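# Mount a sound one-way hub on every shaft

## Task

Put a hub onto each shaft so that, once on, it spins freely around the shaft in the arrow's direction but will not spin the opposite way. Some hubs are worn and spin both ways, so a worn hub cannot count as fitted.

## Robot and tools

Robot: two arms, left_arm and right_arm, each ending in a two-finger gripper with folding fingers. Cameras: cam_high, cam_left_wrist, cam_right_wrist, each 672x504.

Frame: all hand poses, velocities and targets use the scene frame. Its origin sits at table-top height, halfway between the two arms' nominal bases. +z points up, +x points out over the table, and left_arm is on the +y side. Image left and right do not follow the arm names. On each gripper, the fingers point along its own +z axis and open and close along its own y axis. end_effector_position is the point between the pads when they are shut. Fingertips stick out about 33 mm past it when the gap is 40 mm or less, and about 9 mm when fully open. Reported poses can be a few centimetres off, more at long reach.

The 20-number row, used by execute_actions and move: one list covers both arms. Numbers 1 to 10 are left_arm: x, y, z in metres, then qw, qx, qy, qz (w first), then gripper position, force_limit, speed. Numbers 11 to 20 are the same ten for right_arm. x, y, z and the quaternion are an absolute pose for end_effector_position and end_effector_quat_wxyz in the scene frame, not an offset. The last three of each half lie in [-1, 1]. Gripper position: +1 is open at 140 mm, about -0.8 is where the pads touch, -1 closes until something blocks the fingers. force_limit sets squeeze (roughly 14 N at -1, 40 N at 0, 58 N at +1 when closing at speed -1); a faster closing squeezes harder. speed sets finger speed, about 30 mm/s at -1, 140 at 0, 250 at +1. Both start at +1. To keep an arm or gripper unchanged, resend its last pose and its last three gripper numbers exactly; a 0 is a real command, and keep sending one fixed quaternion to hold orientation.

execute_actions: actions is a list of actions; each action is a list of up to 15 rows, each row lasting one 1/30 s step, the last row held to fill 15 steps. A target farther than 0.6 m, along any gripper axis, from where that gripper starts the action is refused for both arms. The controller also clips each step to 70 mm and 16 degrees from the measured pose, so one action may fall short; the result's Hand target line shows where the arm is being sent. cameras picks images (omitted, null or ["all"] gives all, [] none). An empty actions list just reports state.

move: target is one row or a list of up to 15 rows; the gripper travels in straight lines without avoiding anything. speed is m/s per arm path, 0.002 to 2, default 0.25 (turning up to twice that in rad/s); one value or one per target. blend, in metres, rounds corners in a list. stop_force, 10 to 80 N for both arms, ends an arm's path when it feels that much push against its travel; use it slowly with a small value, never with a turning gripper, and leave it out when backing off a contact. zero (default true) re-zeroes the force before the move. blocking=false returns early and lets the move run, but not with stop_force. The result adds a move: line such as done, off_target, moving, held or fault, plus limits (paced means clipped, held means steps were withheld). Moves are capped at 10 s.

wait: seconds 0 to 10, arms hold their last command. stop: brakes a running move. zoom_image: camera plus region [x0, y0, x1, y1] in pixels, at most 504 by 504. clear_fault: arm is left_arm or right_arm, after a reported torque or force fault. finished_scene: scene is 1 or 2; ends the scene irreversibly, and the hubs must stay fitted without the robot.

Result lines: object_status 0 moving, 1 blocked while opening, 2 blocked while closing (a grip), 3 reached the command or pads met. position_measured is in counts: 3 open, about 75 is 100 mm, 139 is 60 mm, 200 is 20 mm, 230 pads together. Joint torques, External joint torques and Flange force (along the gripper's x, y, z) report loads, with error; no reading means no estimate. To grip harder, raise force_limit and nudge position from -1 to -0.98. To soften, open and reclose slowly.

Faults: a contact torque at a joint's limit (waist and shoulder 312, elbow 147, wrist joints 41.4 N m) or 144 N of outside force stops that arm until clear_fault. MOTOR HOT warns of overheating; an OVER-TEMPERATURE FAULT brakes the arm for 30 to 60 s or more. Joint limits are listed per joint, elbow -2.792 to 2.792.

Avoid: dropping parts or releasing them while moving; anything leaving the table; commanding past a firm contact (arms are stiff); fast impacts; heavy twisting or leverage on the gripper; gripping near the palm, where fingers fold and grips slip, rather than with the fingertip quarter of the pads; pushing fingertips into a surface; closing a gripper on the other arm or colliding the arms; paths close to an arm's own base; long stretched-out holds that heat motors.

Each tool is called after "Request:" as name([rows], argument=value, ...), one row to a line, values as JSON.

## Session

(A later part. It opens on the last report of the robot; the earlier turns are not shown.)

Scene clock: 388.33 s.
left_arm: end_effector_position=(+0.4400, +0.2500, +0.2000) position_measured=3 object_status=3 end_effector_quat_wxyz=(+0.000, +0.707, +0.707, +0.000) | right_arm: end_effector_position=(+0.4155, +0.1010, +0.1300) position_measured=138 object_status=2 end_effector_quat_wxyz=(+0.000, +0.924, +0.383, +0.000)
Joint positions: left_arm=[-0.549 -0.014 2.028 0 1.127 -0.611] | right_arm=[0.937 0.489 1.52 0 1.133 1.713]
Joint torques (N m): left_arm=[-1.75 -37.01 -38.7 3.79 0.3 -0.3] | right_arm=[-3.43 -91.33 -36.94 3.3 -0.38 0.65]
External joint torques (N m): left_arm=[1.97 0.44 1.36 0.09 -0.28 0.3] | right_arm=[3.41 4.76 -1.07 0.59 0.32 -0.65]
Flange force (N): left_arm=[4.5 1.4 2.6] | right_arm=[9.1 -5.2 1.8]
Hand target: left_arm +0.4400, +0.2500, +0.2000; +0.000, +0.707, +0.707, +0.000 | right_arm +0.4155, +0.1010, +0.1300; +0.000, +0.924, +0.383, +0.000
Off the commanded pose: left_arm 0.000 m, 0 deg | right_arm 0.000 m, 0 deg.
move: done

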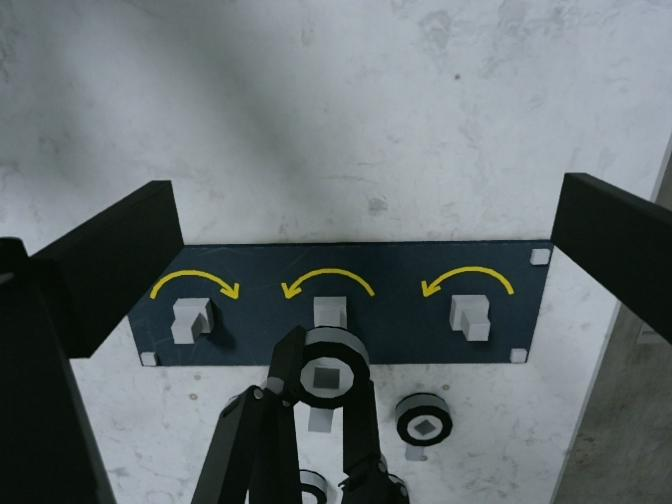

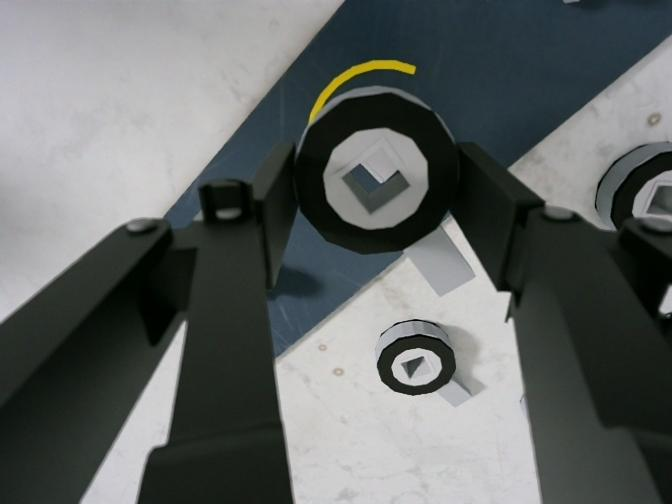

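Request:
move(target=[0.44,0.25,0.2,0,0.7071,0.7071,0,1,1,1,0.4150,0.094,0.118,0,0.9239,0.3827,0,-1,-0.5,-1], speed=0.08, stop_force=10, cameras=["cam_left_wrist","cam_right_wrist"])

Request:
zoom_image(camera="cam_left_wrist", region=[230, 250, 430, 450])

Request:
zoom_image(camera="cam_right_wrist", region=[300, 90, 460, 250])

Scene clock: 417.17 s.
left_arm: end_effector_position=(+0.4400, +0.2500, +0.2000) position_measured=3 object_status=3 end_effector_quat_wxyz=(+0.000, +0.707, +0.707, +0.000) | right_arm: end_effector_position=(+0.4150, +0.0940, +0.1180) position_measured=138 object_status=2 end_effector_quat_wxyz=(+0.000, +0.924, +0.383, +0.000)
Joint positions: left_arm=[-0.549 -0.014 2.028 0 1.127 -0.611] | right_arm=[0.932 0.489 1.544 0 1.108 1.708]
Joint torques (N m): left_arm=[-1.54 -36.6 -38.87 3.75 0.36 -0.28] | right_arm=[-2.78 -90.32 -36.58 3.29 -0.48 0.51]
External joint torques (N m): left_arm=[1.68 0.42 1.63 0.11 -0.33 0.28] | right_arm=[2.81 4.23 -0.99 0.55 0.42 -0.51]
Flange force (N): left_arm=[4.2 0.6 3.0] | right_arm=[8.2 -4.5 1.5]
Hand target: left_arm +0.4400, +0.2500, +0.2000; +0.000, +0.707, +0.707, +0.000 | right_arm +0.4150, +0.0940, +0.1180; +0.000, +0.924, +0.383, +0.000
Off the commanded pose: left_arm 0.000 m, 0 deg | right_arm 0.000 m, 0 deg.
move: done

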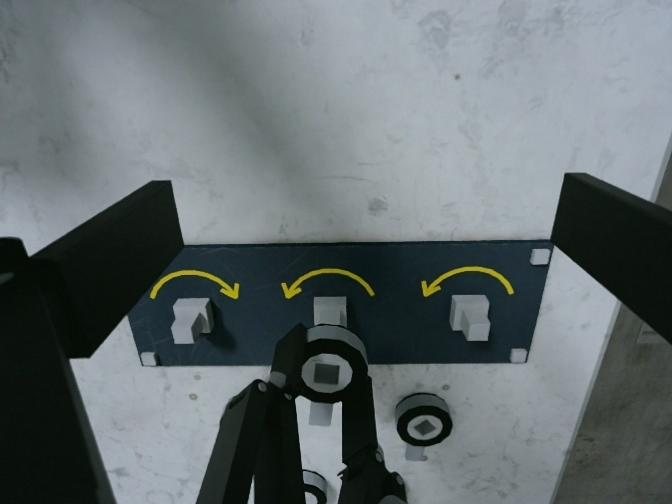

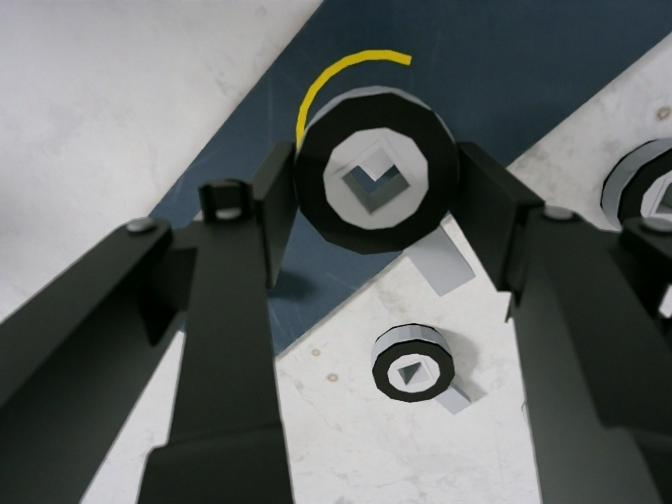

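Scaled by 2.520 from the camera's image (finer frame: 960x720).

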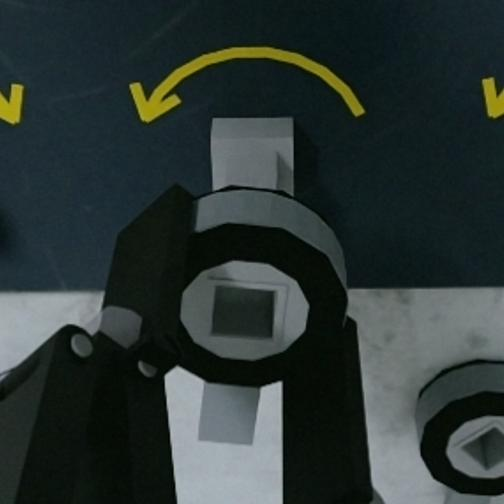

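Scaled by 3.150 from the camera's image (finer frame: 960x720).

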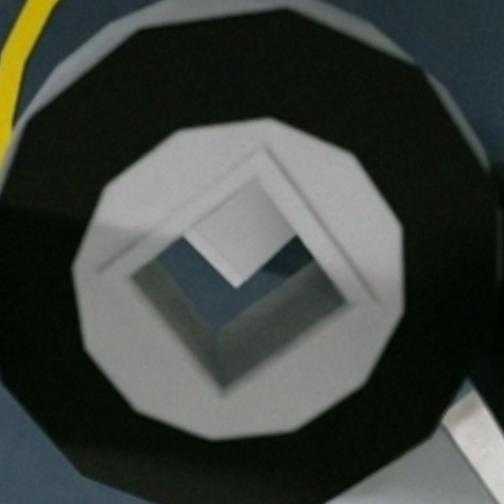

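Request:
move(target=[0.44,0.25,0.2,0,0.7071,0.7071,0,1,1,1,0.4150,0.090,0.112,0,0.9135,0.4067,0,-1,-0.5,-1], speed=0.08, cameras=["cam_left_wrist","cam_right_wrist"])

Request:
zoom_image(camera="cam_left_wrist", region=[230, 250, 430, 450])

Request:
zoom_image(camera="cam_right_wrist", region=[300, 90, 460, 250])

Scene clock: 445.73 s.
left_arm: end_effector_position=(+0.4400, +0.2500, +0.2000) position_measured=3 object_status=3 end_effector_quat_wxyz=(+0.000, +0.707, +0.707, +0.000) | right_arm: end_effector_position=(+0.4150, +0.0900, +0.1120) position_measured=138 object_status=2 end_effector_quat_wxyz=(+0.000, +0.914, +0.407, +0.000)
Joint positions: left_arm=[-0.549 -0.014 2.028 0 1.127 -0.611] | right_arm=[0.929 0.489 1.557 0 1.096 1.653]
Joint torques (N m): left_arm=[-1.29 -37.07 -38.73 3.79 0.31 -0.24] | right_arm=[-3.05 -90.04 -36.28 3.22 -0.46 0.39]
External joint torques (N m): left_arm=[1.42 0.68 1.41 0.08 -0.28 0.24] | right_arm=[3.35 4.3 -1 0.6 0.4 -0.39]
Flange force (N): left_arm=[3.3 0.9 2.8] | right_arm=[8.4 -4.8 1.7]
Hand target: left_arm +0.4400, +0.2500, +0.2000; +0.000, +0.707, +0.707, +0.000 | right_arm +0.4150, +0.0900, +0.1120; +0.000, +0.914, +0.407, +0.000
Off the commanded pose: left_arm 0.000 m, 0 deg | right_arm 0.000 m, 0 deg.
move: done

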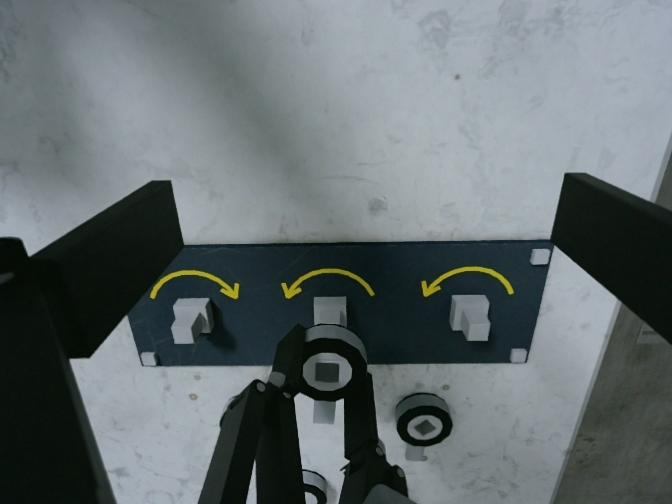

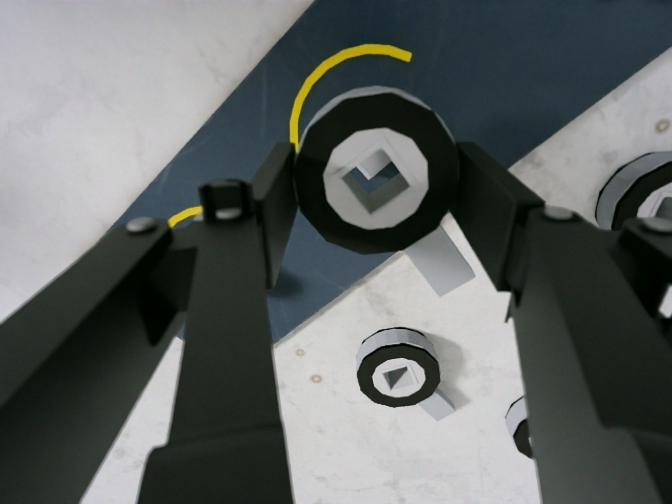

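Scaled by 2.520 from the camera's image (finer frame: 960x720).

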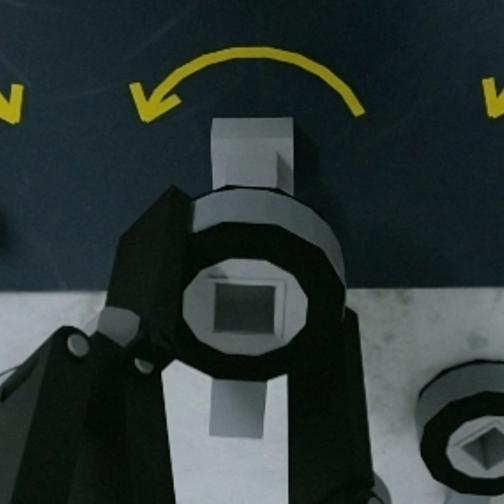

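Scaled by 3.150 from the camera's image (finer frame: 960x720).

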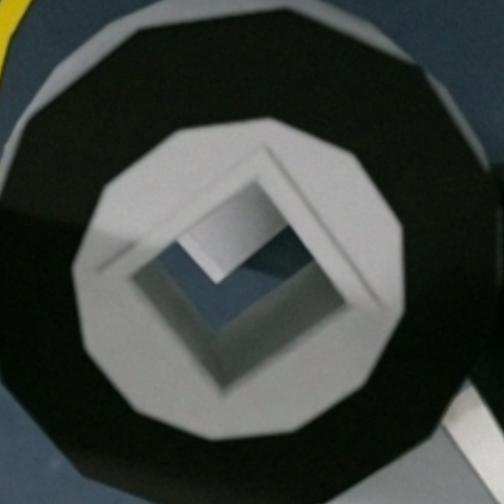

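Request:
move(target=[0.44,0.25,0.2,0,0.7071,0.7071,0,1,1,1,0.4165,0.0915,0.103,0,0.9135,0.4067,0,-1,-0.5,-1], speed=0.03, stop_force=10, cameras=["cam_left_wrist","cam_right_wrist"])

Request:
zoom_image(camera="cam_left_wrist", region=[230, 250, 430, 450])

Request:
zoom_image(camera="cam_right_wrist", region=[300, 90, 460, 250])

Scene clock: 466.40 s.
left_arm: end_effector_position=(+0.4400, +0.2500, +0.2000) position_measured=3 object_status=3 end_effector_quat_wxyz=(+0.000, +0.707, +0.707, +0.000) | right_arm: end_effector_position=(+0.4165, +0.0915, +0.1030) position_measured=138 object_status=2 end_effector_quat_wxyz=(+0.000, +0.914, +0.407, +0.000)
Joint positions: left_arm=[-0.549 -0.014 2.028 0 1.127 -0.611] | right_arm=[0.929 0.498 1.56 0 1.084 1.652]
Joint torques (N m): left_arm=[-1.8 -36.49 -38.9 3.81 0.28 -0.22] | right_arm=[-2.53 -90.89 -36.03 3.19 -0.41 0.51]
External joint torques (N m): left_arm=[1.93 0.57 1.66 0.05 -0.26 0.22] | right_arm=[2.65 4.56 -1.03 0.61 0.35 -0.51]
Flange force (N): left_arm=[4.4 1.0 3.0] | right_arm=[8.9 -3.8 2.0]
Hand target: left_arm +0.4400, +0.2500, +0.2000; +0.000, +0.707, +0.707, +0.000 | right_arm +0.4165, +0.0915, +0.1030; +0.000, +0.914, +0.407, +0.000
Off the commanded pose: left_arm 0.000 m, 0 deg | right_arm 0.000 m, 0 deg.
move: done

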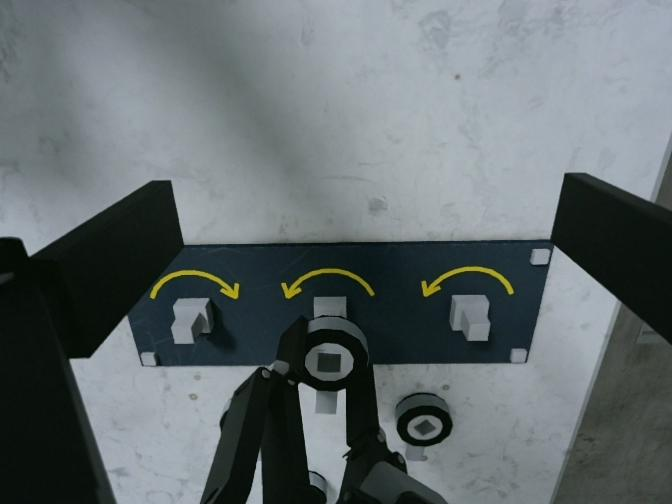

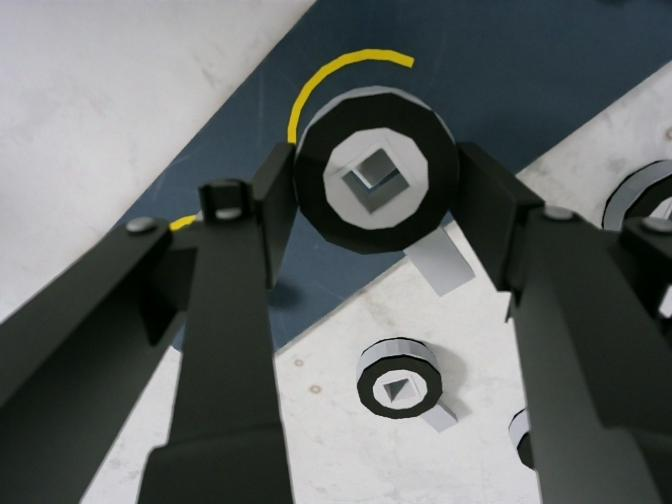

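Scaled by 2.520 from the camera's image (finer frame: 960x720).

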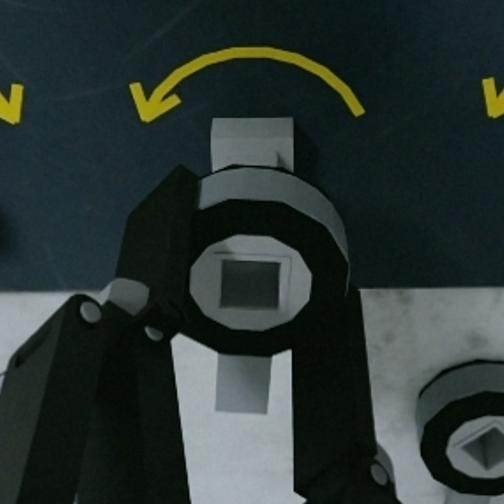

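Scaled by 3.150 from the camera's image (finer frame: 960x720).

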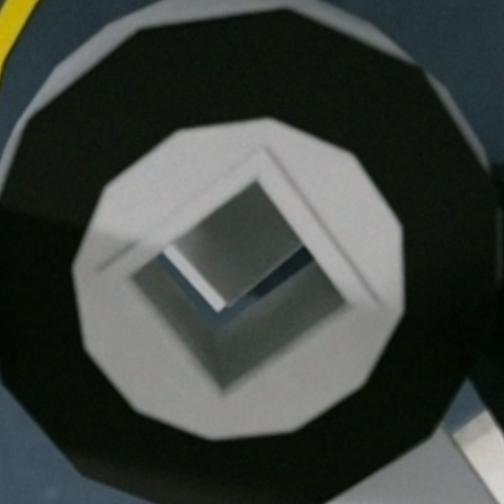

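Request:
move(target=[0.44,0.25,0.2,0,0.7071,0.7071,0,1,1,1,0.4165,0.0915,0.075,0,0.9135,0.4067,0,-1,-0.5,-1], speed=0.02, stop_force=10, cameras=["cam_left_wrist","cam_right_wrist"])

Request:
zoom_image(camera="cam_left_wrist", region=[230, 250, 430, 450])

Request:
zoom_image(camera="cam_right_wrist", region=[300, 90, 460, 250])

Scene clock: 477.03 s.
left_arm: end_effector_position=(+0.4400, +0.2500, +0.2000) position_measured=3 object_status=3 end_effector_quat_wxyz=(+0.000, +0.707, +0.707, +0.000) | right_arm: end_effector_position=(+0.4166, +0.0916, +0.0820) position_measured=138 object_status=2 end_effector_quat_wxyz=(+0.000, +0.914, +0.407, +0.000)
Joint positions: left_arm=[-0.549 -0.014 2.028 0 1.127 -0.611] | right_arm=[0.929 0.515 1.576 0 1.051 1.652]
Joint torques (N m): left_arm=[-1.32 -37.02 -38.99 3.72 0.38 -0.25] | right_arm=[-3.28 -83.03 -28.99 2.95 0.33 0.59]
External joint torques (N m): left_arm=[1.49 0.72 1.7 0.15 -0.35 0.25] | right_arm=[3.52 -4.18 -7.44 0.79 -0.39 -0.59]
Flange force (N): left_arm=[3.7 0.7 3.3] | right_arm=[10.4 -5.1 -8.4]
Hand target: left_arm +0.4400, +0.2500, +0.2000; +0.000, +0.707, +0.707, +0.000 | right_arm +0.4166, +0.0916, +0.0820; +0.000, +0.914, +0.407, +0.000
Off the commanded pose: left_arm 0.000 m, 0 deg | right_arm 0.007 m, 0 deg.
move: contact (right_arm)

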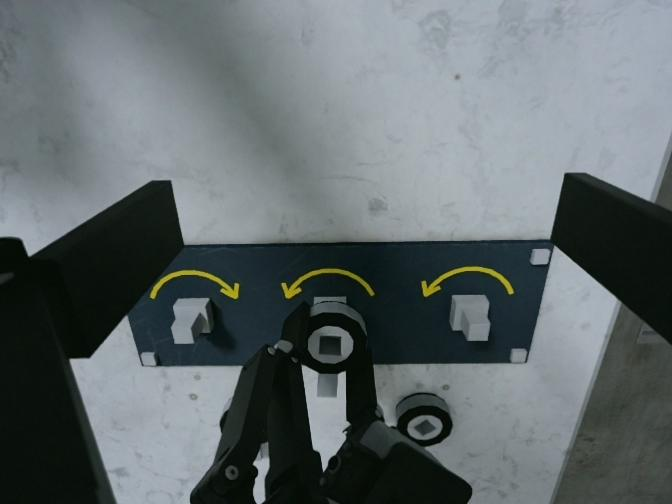

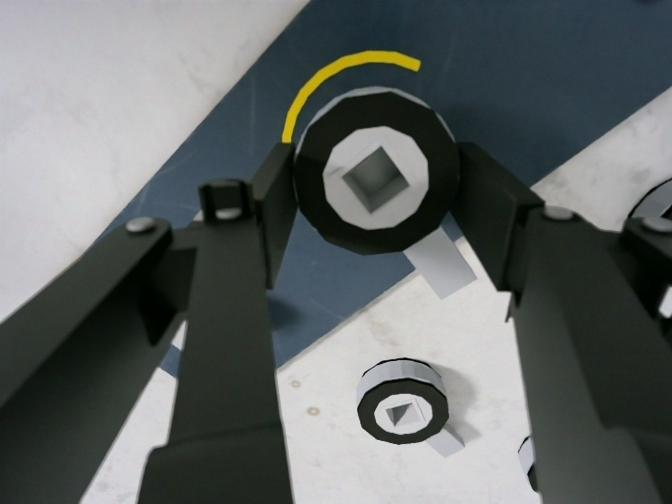

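Scaled by 2.520 from the camera's image (finer frame: 960x720).

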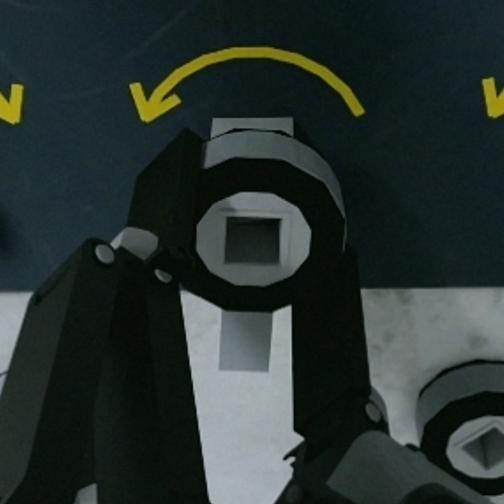

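Scaled by 3.150 from the camera's image (finer frame: 960x720).

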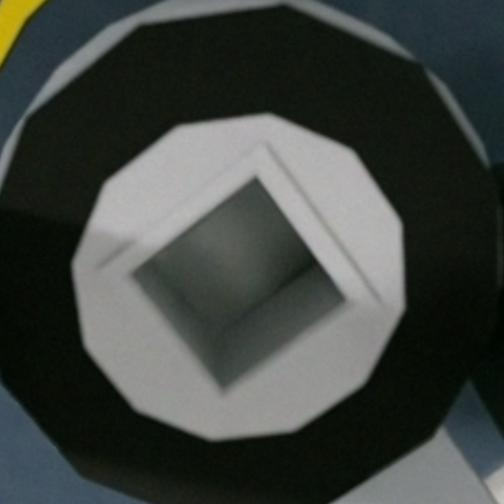

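Request:
zoom_image(camera="cam_right_wrist", region=[325, 130, 425, 230])

Request:
zoom_image(camera="cam_left_wrist", region=[290, 280, 370, 380])

Request:
zoom_image(camera="cam_left_wrist", region=[430, 270, 530, 370])

Scaled by 5.040 from the camera's image (finer frame: 960x720).

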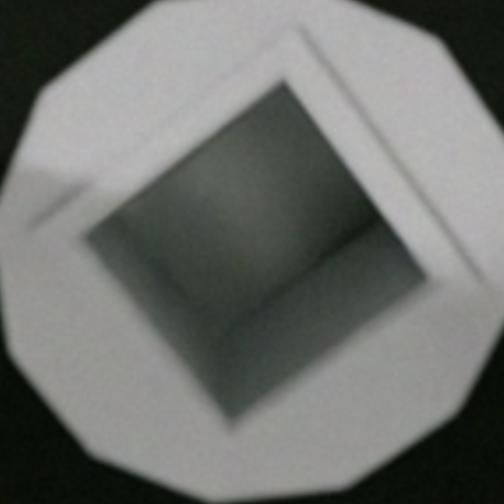

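Scaled by 5.040 from the camera's image (finer frame: 960x720).

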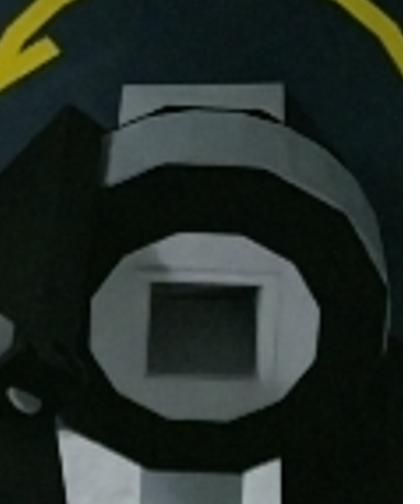

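Scaled by 5.040 from the camera's image (finer frame: 960x720).

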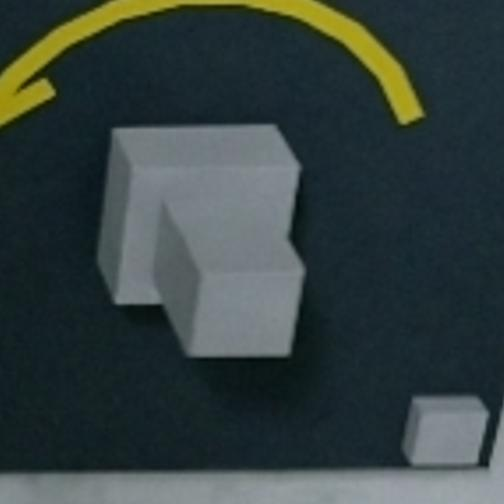

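Request:
move([
  [0.44,0.25,0.2,0,0.7071,0.7071,0,1,1,1,0.4165,0.0915,0.088,0,0.9135,0.4067,0,-1,-0.5,-1],
  [0.44,0.25,0.2,0,0.7071,0.7071,0,1,1,1,0.415,0.088,0.088,0,0.9135,0.4067,0,-1,-0.5,-1],
], speed=0.04, cameras=["cam_left_wrist","cam_right_wrist"])

Request:
zoom_image(camera="cam_right_wrist", region=[325, 130, 425, 230])

Request:
zoom_image(camera="cam_left_wrist", region=[290, 280, 370, 380])

Scene clock: 537.30 s.
left_arm: end_effector_position=(+0.4400, +0.2500, +0.2000) position_measured=3 object_status=3 end_effector_quat_wxyz=(+0.000, +0.707, +0.707, +0.000) | right_arm: end_effector_position=(+0.4150, +0.0880, +0.0880) position_measured=138 object_status=2 end_effector_quat_wxyz=(+0.000, +0.914, +0.407, +0.000)
Joint positions: left_arm=[-0.549 -0.014 2.028 0 1.127 -0.611] | right_arm=[0.928 0.505 1.58 0 1.057 1.651]
Joint torques (N m): left_arm=[-1.84 -36.79 -39.16 3.7 0.29 -0.19] | right_arm=[-3.06 -89.28 -34.71 3.21 -0.45 0.53]
External joint torques (N m): left_arm=[1.97 0.72 1.93 0.17 -0.26 0.19] | right_arm=[3.2 2.86 -1.87 0.55 0.4 -0.53]
Flange force (N): left_arm=[4.6 0.9 3.4] | right_arm=[8.3 -4.5 0.2]
Hand target: left_arm +0.4400, +0.2500, +0.2000; +0.000, +0.707, +0.707, +0.000 | right_arm +0.4150, +0.0880, +0.0880; +0.000, +0.914, +0.407, +0.000
Off the commanded pose: left_arm 0.000 m, 0 deg | right_arm 0.000 m, 0 deg.
move: done

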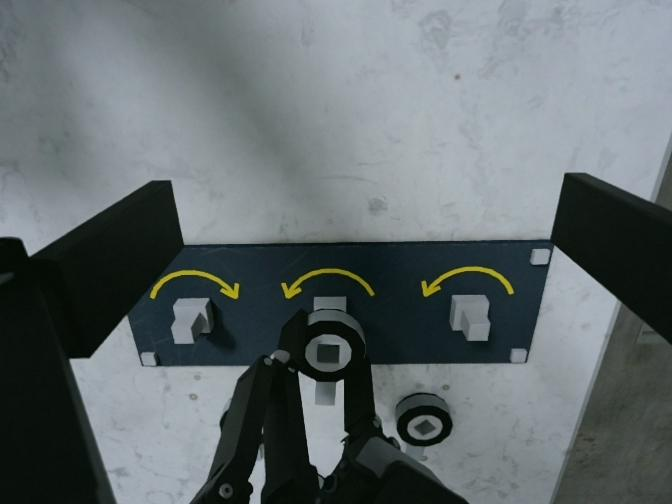

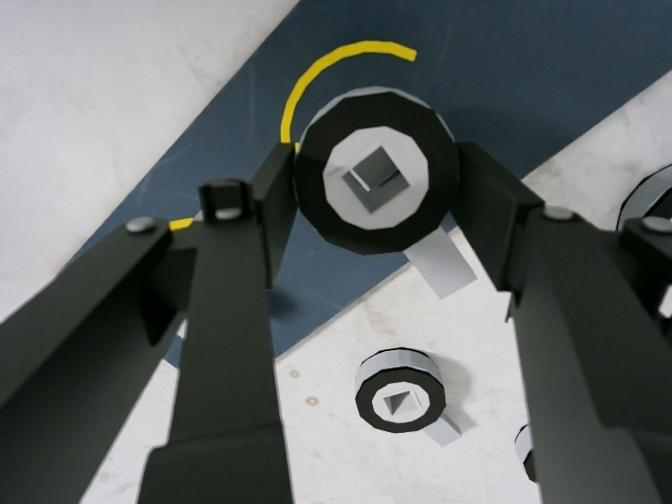

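Scaled by 5.040 from the camera's image (finer frame: 960x720).

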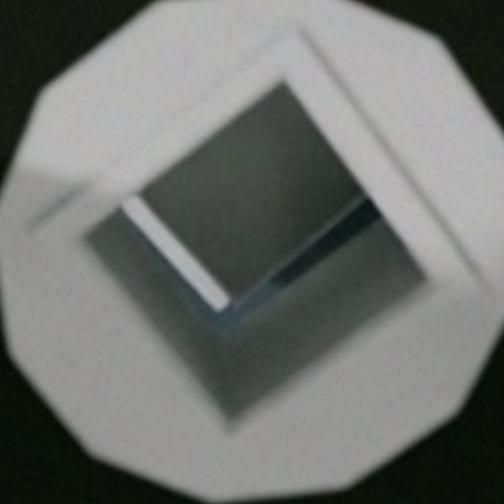

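Scaled by 5.040 from the camera's image (finer frame: 960x720).

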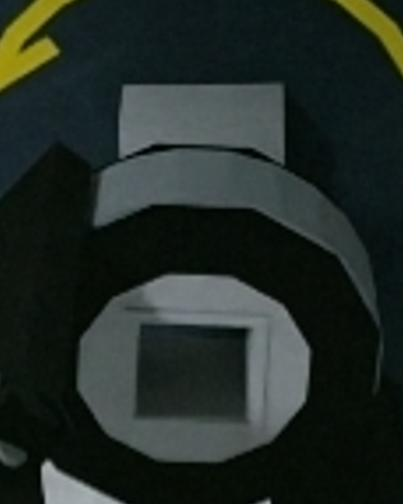

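Request:
move(target=[0.44,0.25,0.2,0,0.7071,0.7071,0,1,1,1,0.4153,0.087,0.088,0,0.9026,0.4305,0,-1,-0.5,-1], speed=0.04, cameras=["cam_left_wrist","cam_right_wrist"])

Request:
zoom_image(camera="cam_right_wrist", region=[325, 130, 425, 230])

Request:
zoom_image(camera="cam_left_wrist", region=[290, 280, 370, 380])

Scene clock: 559.83 s.
left_arm: end_effector_position=(+0.4400, +0.2500, +0.2000) position_measured=3 object_status=3 end_effector_quat_wxyz=(+0.000, +0.707, +0.707, +0.000) | right_arm: end_effector_position=(+0.4153, +0.0870, +0.0880) position_measured=138 object_status=2 end_effector_quat_wxyz=(+0.000, +0.903, +0.430, +0.000)
Joint positions: left_arm=[-0.549 -0.014 2.028 0 1.127 -0.611] | right_arm=[0.927 0.504 1.582 0 1.056 1.598]
Joint torques (N m): left_arm=[-1.61 -36.98 -38.86 3.73 0.38 -0.39] | right_arm=[-2.86 -90.8 -35.55 3.12 -0.43 0.48]
External joint torques (N m): left_arm=[1.79 0.67 1.6 0.13 -0.35 0.39] | right_arm=[3.47 4.43 -0.95 0.63 0.37 -0.48]
Flange force (N): left_arm=[4.3 1.3 3.2] | right_arm=[8.6 -4.4 2.2]
Hand target: left_arm +0.4400, +0.2500, +0.2000; +0.000, +0.707, +0.707, +0.000 | right_arm +0.4153, +0.0870, +0.0880; +0.000, +0.903, +0.430, +0.000
Off the commanded pose: left_arm 0.000 m, 0 deg | right_arm 0.000 m, 0 deg.
move: done

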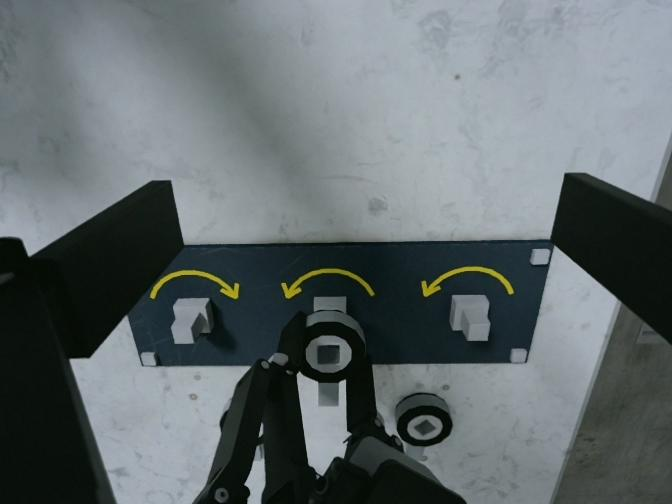

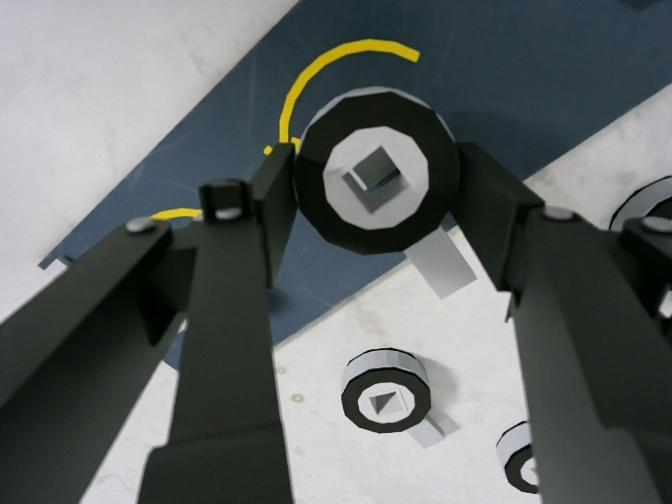

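Scaled by 5.040 from the camera's image (finer frame: 960x720).

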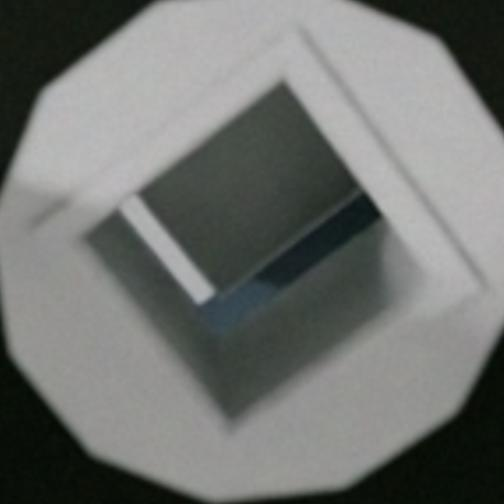

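Scaled by 5.040 from the camera's image (finer frame: 960x720).

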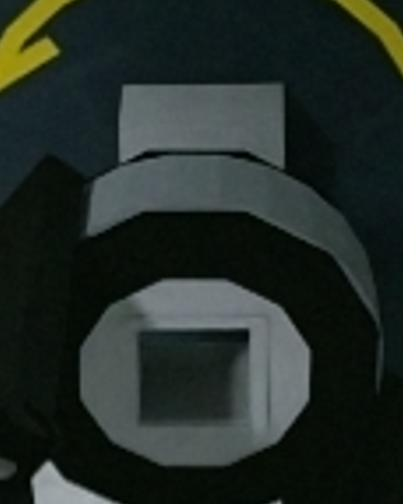

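Request:
move([
  [0.44,0.25,0.2,0,0.7071,0.7071,0,1,1,1,0.4156,0.0874,0.088,0,0.9026,0.4305,0,-1,-0.5,-1],
  [0.44,0.25,0.2,0,0.7071,0.7071,0,1,1,1,0.4156,0.0874,0.06,0,0.9026,0.4305,0,-1,-0.5,-1],
], speed=0.02, stop_force=10, cameras=["cam_left_wrist","cam_right_wrist"])

Request:
zoom_image(camera="cam_right_wrist", region=[325, 130, 425, 230])

Request:
zoom_image(camera="cam_left_wrist", region=[290, 280, 370, 380])

Scene clock: 572.80 s.
left_arm: end_effector_position=(+0.4400, +0.2500, +0.2000) position_measured=3 object_status=3 end_effector_quat_wxyz=(+0.000, +0.707, +0.707, +0.000) | right_arm: end_effector_position=(+0.4156, +0.0874, +0.0600) position_measured=138 object_status=2 end_effector_quat_wxyz=(+0.000, +0.903, +0.430, +0.000)
Joint positions: left_arm=[-0.549 -0.014 2.028 0 1.127 -0.611] | right_arm=[0.926 0.527 1.601 0 1.013 1.598]
Joint torques (N m): left_arm=[-1.47 -37.65 -39.04 3.74 0.38 -0.26] | right_arm=[-0.36 -91.11 -37.22 4.27 -2.35 0.48]
External joint torques (N m): left_arm=[1.64 1.22 1.78 0.12 -0.34 0.26] | right_arm=[0.61 3.56 1.59 -0.61 2.29 -0.48]
Flange force (N): left_arm=[3.6 1.5 3.8] | right_arm=[3.3 -0.4 0.6]
Hand target: left_arm +0.4400, +0.2500, +0.2000; +0.000, +0.707, +0.707, +0.000 | right_arm +0.4156, +0.0874, +0.0600; +0.000, +0.903, +0.430, +0.000
Off the commanded pose: left_arm 0.000 m, 0 deg | right_arm 0.000 m, 0 deg.
move: done

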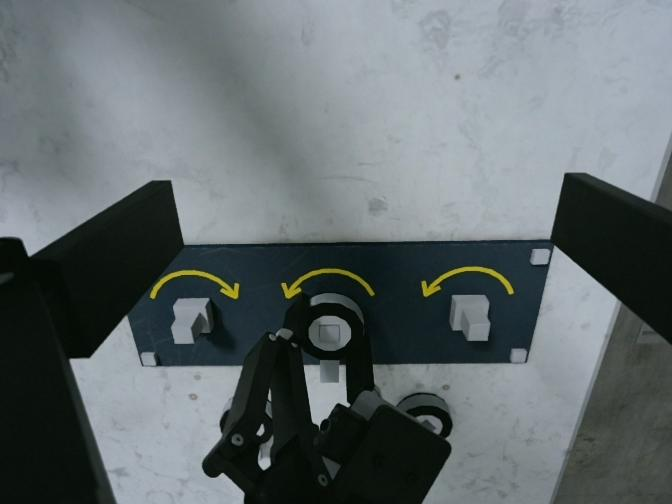

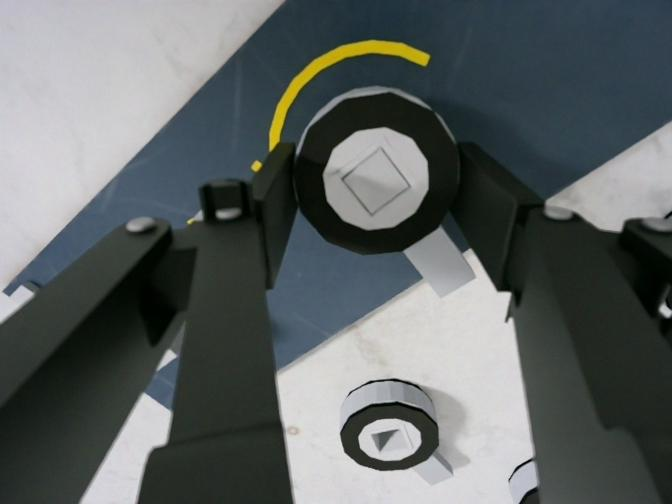

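Scaled by 5.040 from the camera's image (finer frame: 960x720).

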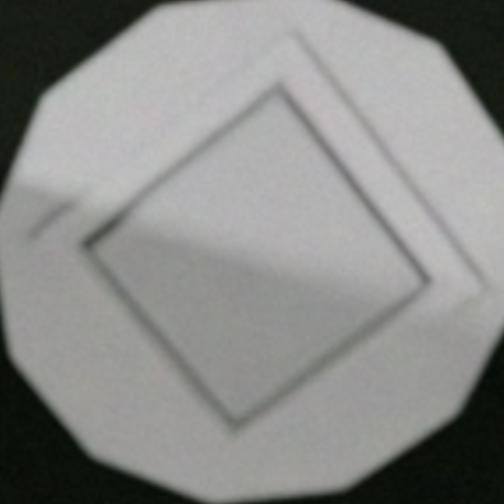

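Scaled by 5.040 from the camera's image (finer frame: 960x720).

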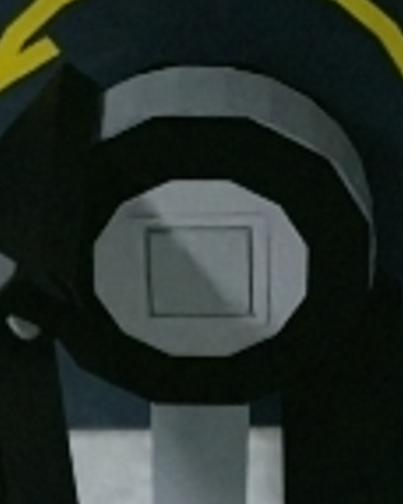

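Request:
move(target=[0.44,0.25,0.2,0,0.7071,0.7071,0,1,1,1,0.4156,0.0874,0.052,0,0.9026,0.4305,0,-1,-0.5,-1], speed=0.015, stop_force=10, cameras=["cam_right_wrist"])

Request:
zoom_image(camera="cam_right_wrist", region=[275, 80, 475, 280])

Scene clock: 584.23 s.
left_arm: end_effector_position=(+0.4400, +0.2500, +0.2000) position_measured=3 object_status=3 end_effector_quat_wxyz=(+0.000, +0.707, +0.707, +0.000) | right_arm: end_effector_position=(+0.4157, +0.0875, +0.0577) position_measured=138 object_status=2 end_effector_quat_wxyz=(+0.000, +0.903, +0.430, +0.000)
Joint positions: left_arm=[-0.549 -0.014 2.028 0 1.127 -0.611] | right_arm=[0.926 0.529 1.602 0 1.01 1.598]
Joint torques (N m): left_arm=[-0.83 -36.68 -38.8 3.72 0.3 -0.23] | right_arm=[-0.11 -83.75 -31.14 4.15 -1.37 0.49]
External joint torques (N m): left_arm=[0.96 0.48 1.53 0.15 -0.28 0.23] | right_arm=[0.55 -3.94 -4.39 -0.49 1.31 -0.49]
Flange force (N): left_arm=[2.8 0.0 2.8] | right_arm=[5.8 -0.5 -8.4]
Hand target: left_arm +0.4400, +0.2500, +0.2000; +0.000, +0.707, +0.707, +0.000 | right_arm +0.4157, +0.0875, +0.0577; +0.000, +0.903, +0.430, +0.000
Off the commanded pose: left_arm 0.000 m, 0 deg | right_arm 0.006 m, 0 deg.
move: contact (right_arm)

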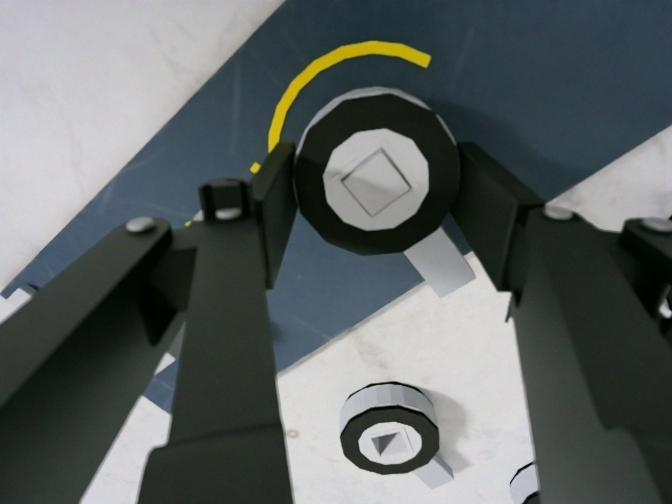

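Scaled by 2.520 from the camera's image (finer frame: 960x720).

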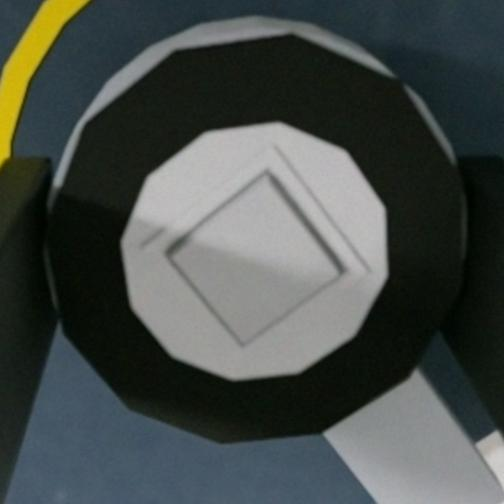

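Request:
move(target=[0.44,0.25,0.2,0,0.7071,0.7071,0,1,1,1,0.4157,0.0875,0.0577,0,0.8526,0.5225,0,-1,-0.5,-1], speed=0.06, cameras=["cam_left_wrist","cam_right_wrist"])

Request:
zoom_image(camera="cam_right_wrist", region=[275, 80, 475, 280])

Scene clock: 599.33 s.
left_arm: end_effector_position=(+0.4400, +0.2500, +0.2000) position_measured=3 object_status=3 end_effector_quat_wxyz=(+0.000, +0.707, +0.707, +0.000) | right_arm: end_effector_position=(+0.4157, +0.0875, +0.0577) position_measured=138 object_status=2 end_effector_quat_wxyz=(+0.000, +0.853, +0.523, +0.000)
Joint positions: left_arm=[-0.549 -0.014 2.028 0 1.127 -0.611] | right_arm=[0.927 0.53 1.602 0 1.01 1.388]
Joint torques (N m): left_arm=[-1.8 -36.56 -39.05 3.81 0.35 -0.39] | right_arm=[11.26 -82.36 -31.5 8.52 -2.2 0.53]
External joint torques (N m): left_arm=[2.01 0.14 1.72 0.06 -0.32 0.39] | right_arm=[-10.95 -5.24 -3.98 -4.86 2.15 -0.53]
Flange force (N): left_arm=[5.3 0.6 2.8] | right_arm=[1.1 14.9 -10.6]
Hand target: left_arm +0.4400, +0.2500, +0.2000; +0.000, +0.707, +0.707, +0.000 | right_arm +0.4157, +0.0875, +0.0577; +0.000, +0.853, +0.523, +0.000
Off the commanded pose: left_arm 0.000 m, 0 deg | right_arm 0.000 m, 0 deg.
move: done

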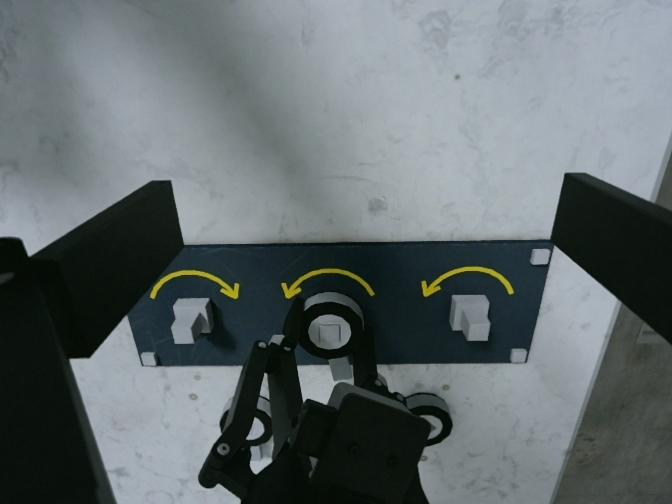

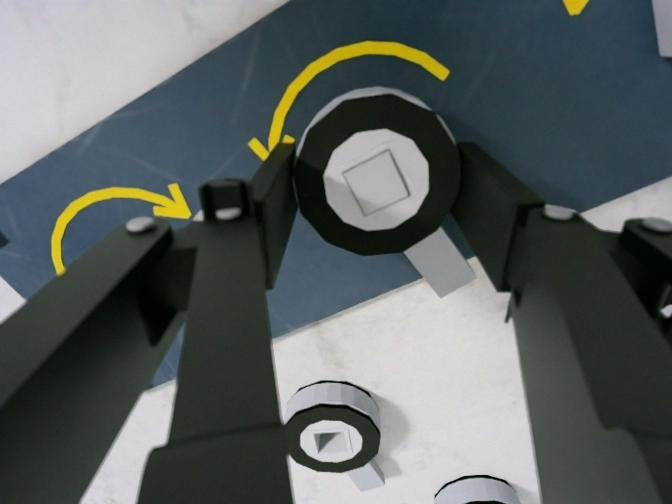

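Scaled by 2.520 from the camera's image (finer frame: 960x720).

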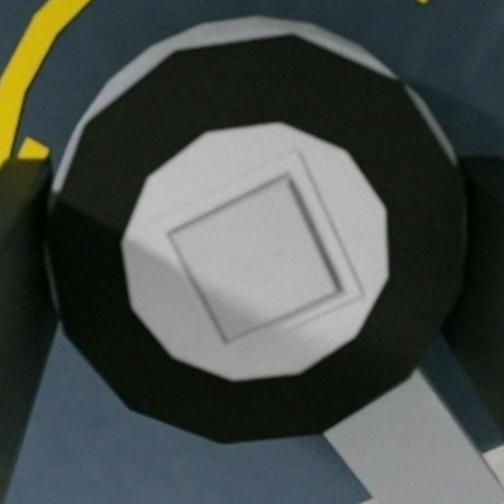

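Request:
move(target=[0.44,0.25,0.2,0,0.7071,0.7071,0,1,1,1,0.4157,0.0875,0.0577,0,0.9026,0.4305,0,-1,-0.5,-1], speed=0.03, cameras=["cam_left_wrist","cam_right_wrist"])

Request:
zoom_image(camera="cam_right_wrist", region=[275, 80, 475, 280])

Scene clock: 610.13 s.
left_arm: end_effector_position=(+0.4400, +0.2500, +0.2000) position_measured=3 object_status=3 end_effector_quat_wxyz=(+0.000, +0.707, +0.707, +0.000) | right_arm: end_effector_position=(+0.4157, +0.0875, +0.0577) position_measured=138 object_status=2 end_effector_quat_wxyz=(+0.000, +0.903, +0.431, +0.000)
Joint positions: left_arm=[-0.549 -0.014 2.028 0 1.127 -0.611] | right_arm=[0.926 0.53 1.602 0 1.01 1.598]
Joint torques (N m): left_arm=[-1.47 -37.19 -38.93 3.71 0.34 -0.27] | right_arm=[-0.84 -88.97 -31.03 4.32 0.59 1.05]
External joint torques (N m): left_arm=[1.54 1.12 1.61 0.16 -0.32 0.27] | right_arm=[0.86 1.34 -4.49 -0.68 -0.65 -1.05]
Flange force (N): left_arm=[3.4 1.5 3.5] | right_arm=[11.4 -0.6 -0.9]
Hand target: left_arm +0.4400, +0.2500, +0.2000; +0.000, +0.707, +0.707, +0.000 | right_arm +0.4157, +0.0875, +0.0577; +0.000, +0.903, +0.430, +0.000
Off the commanded pose: left_arm 0.000 m, 0 deg | right_arm 0.000 m, 0 deg.
move: done

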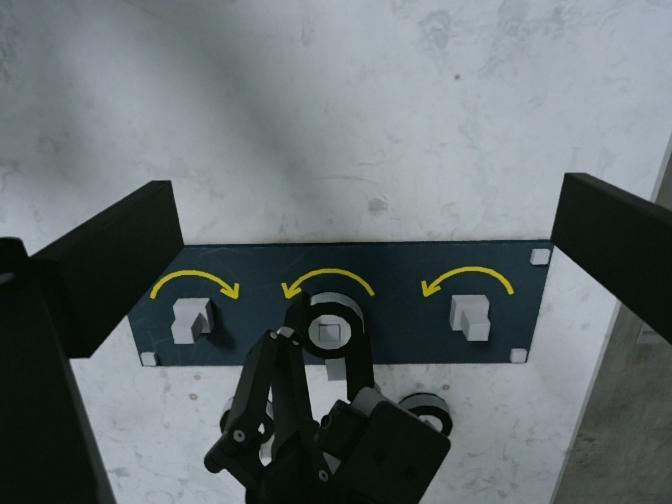

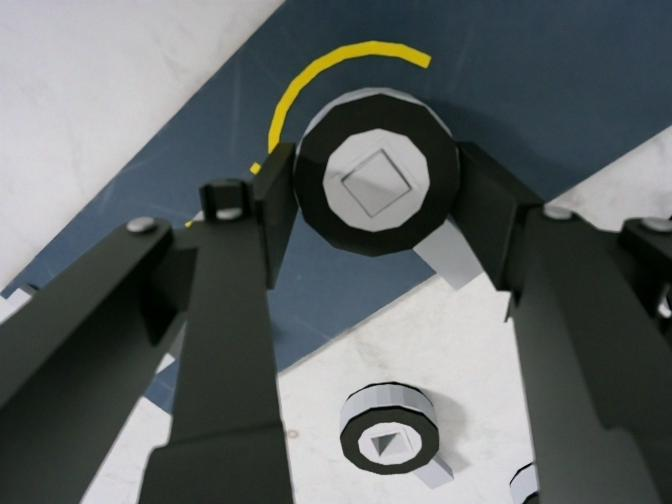

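Scaled by 2.520 from the camera's image (finer frame: 960x720).

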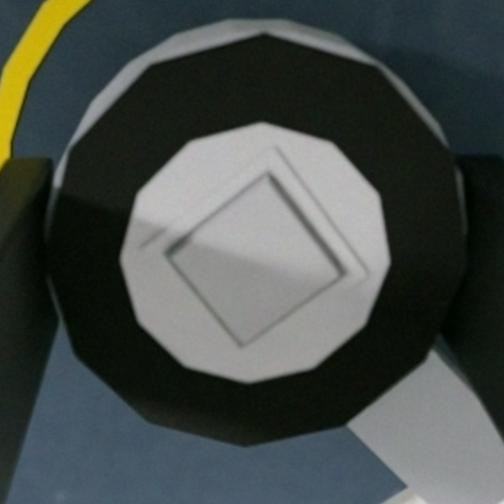

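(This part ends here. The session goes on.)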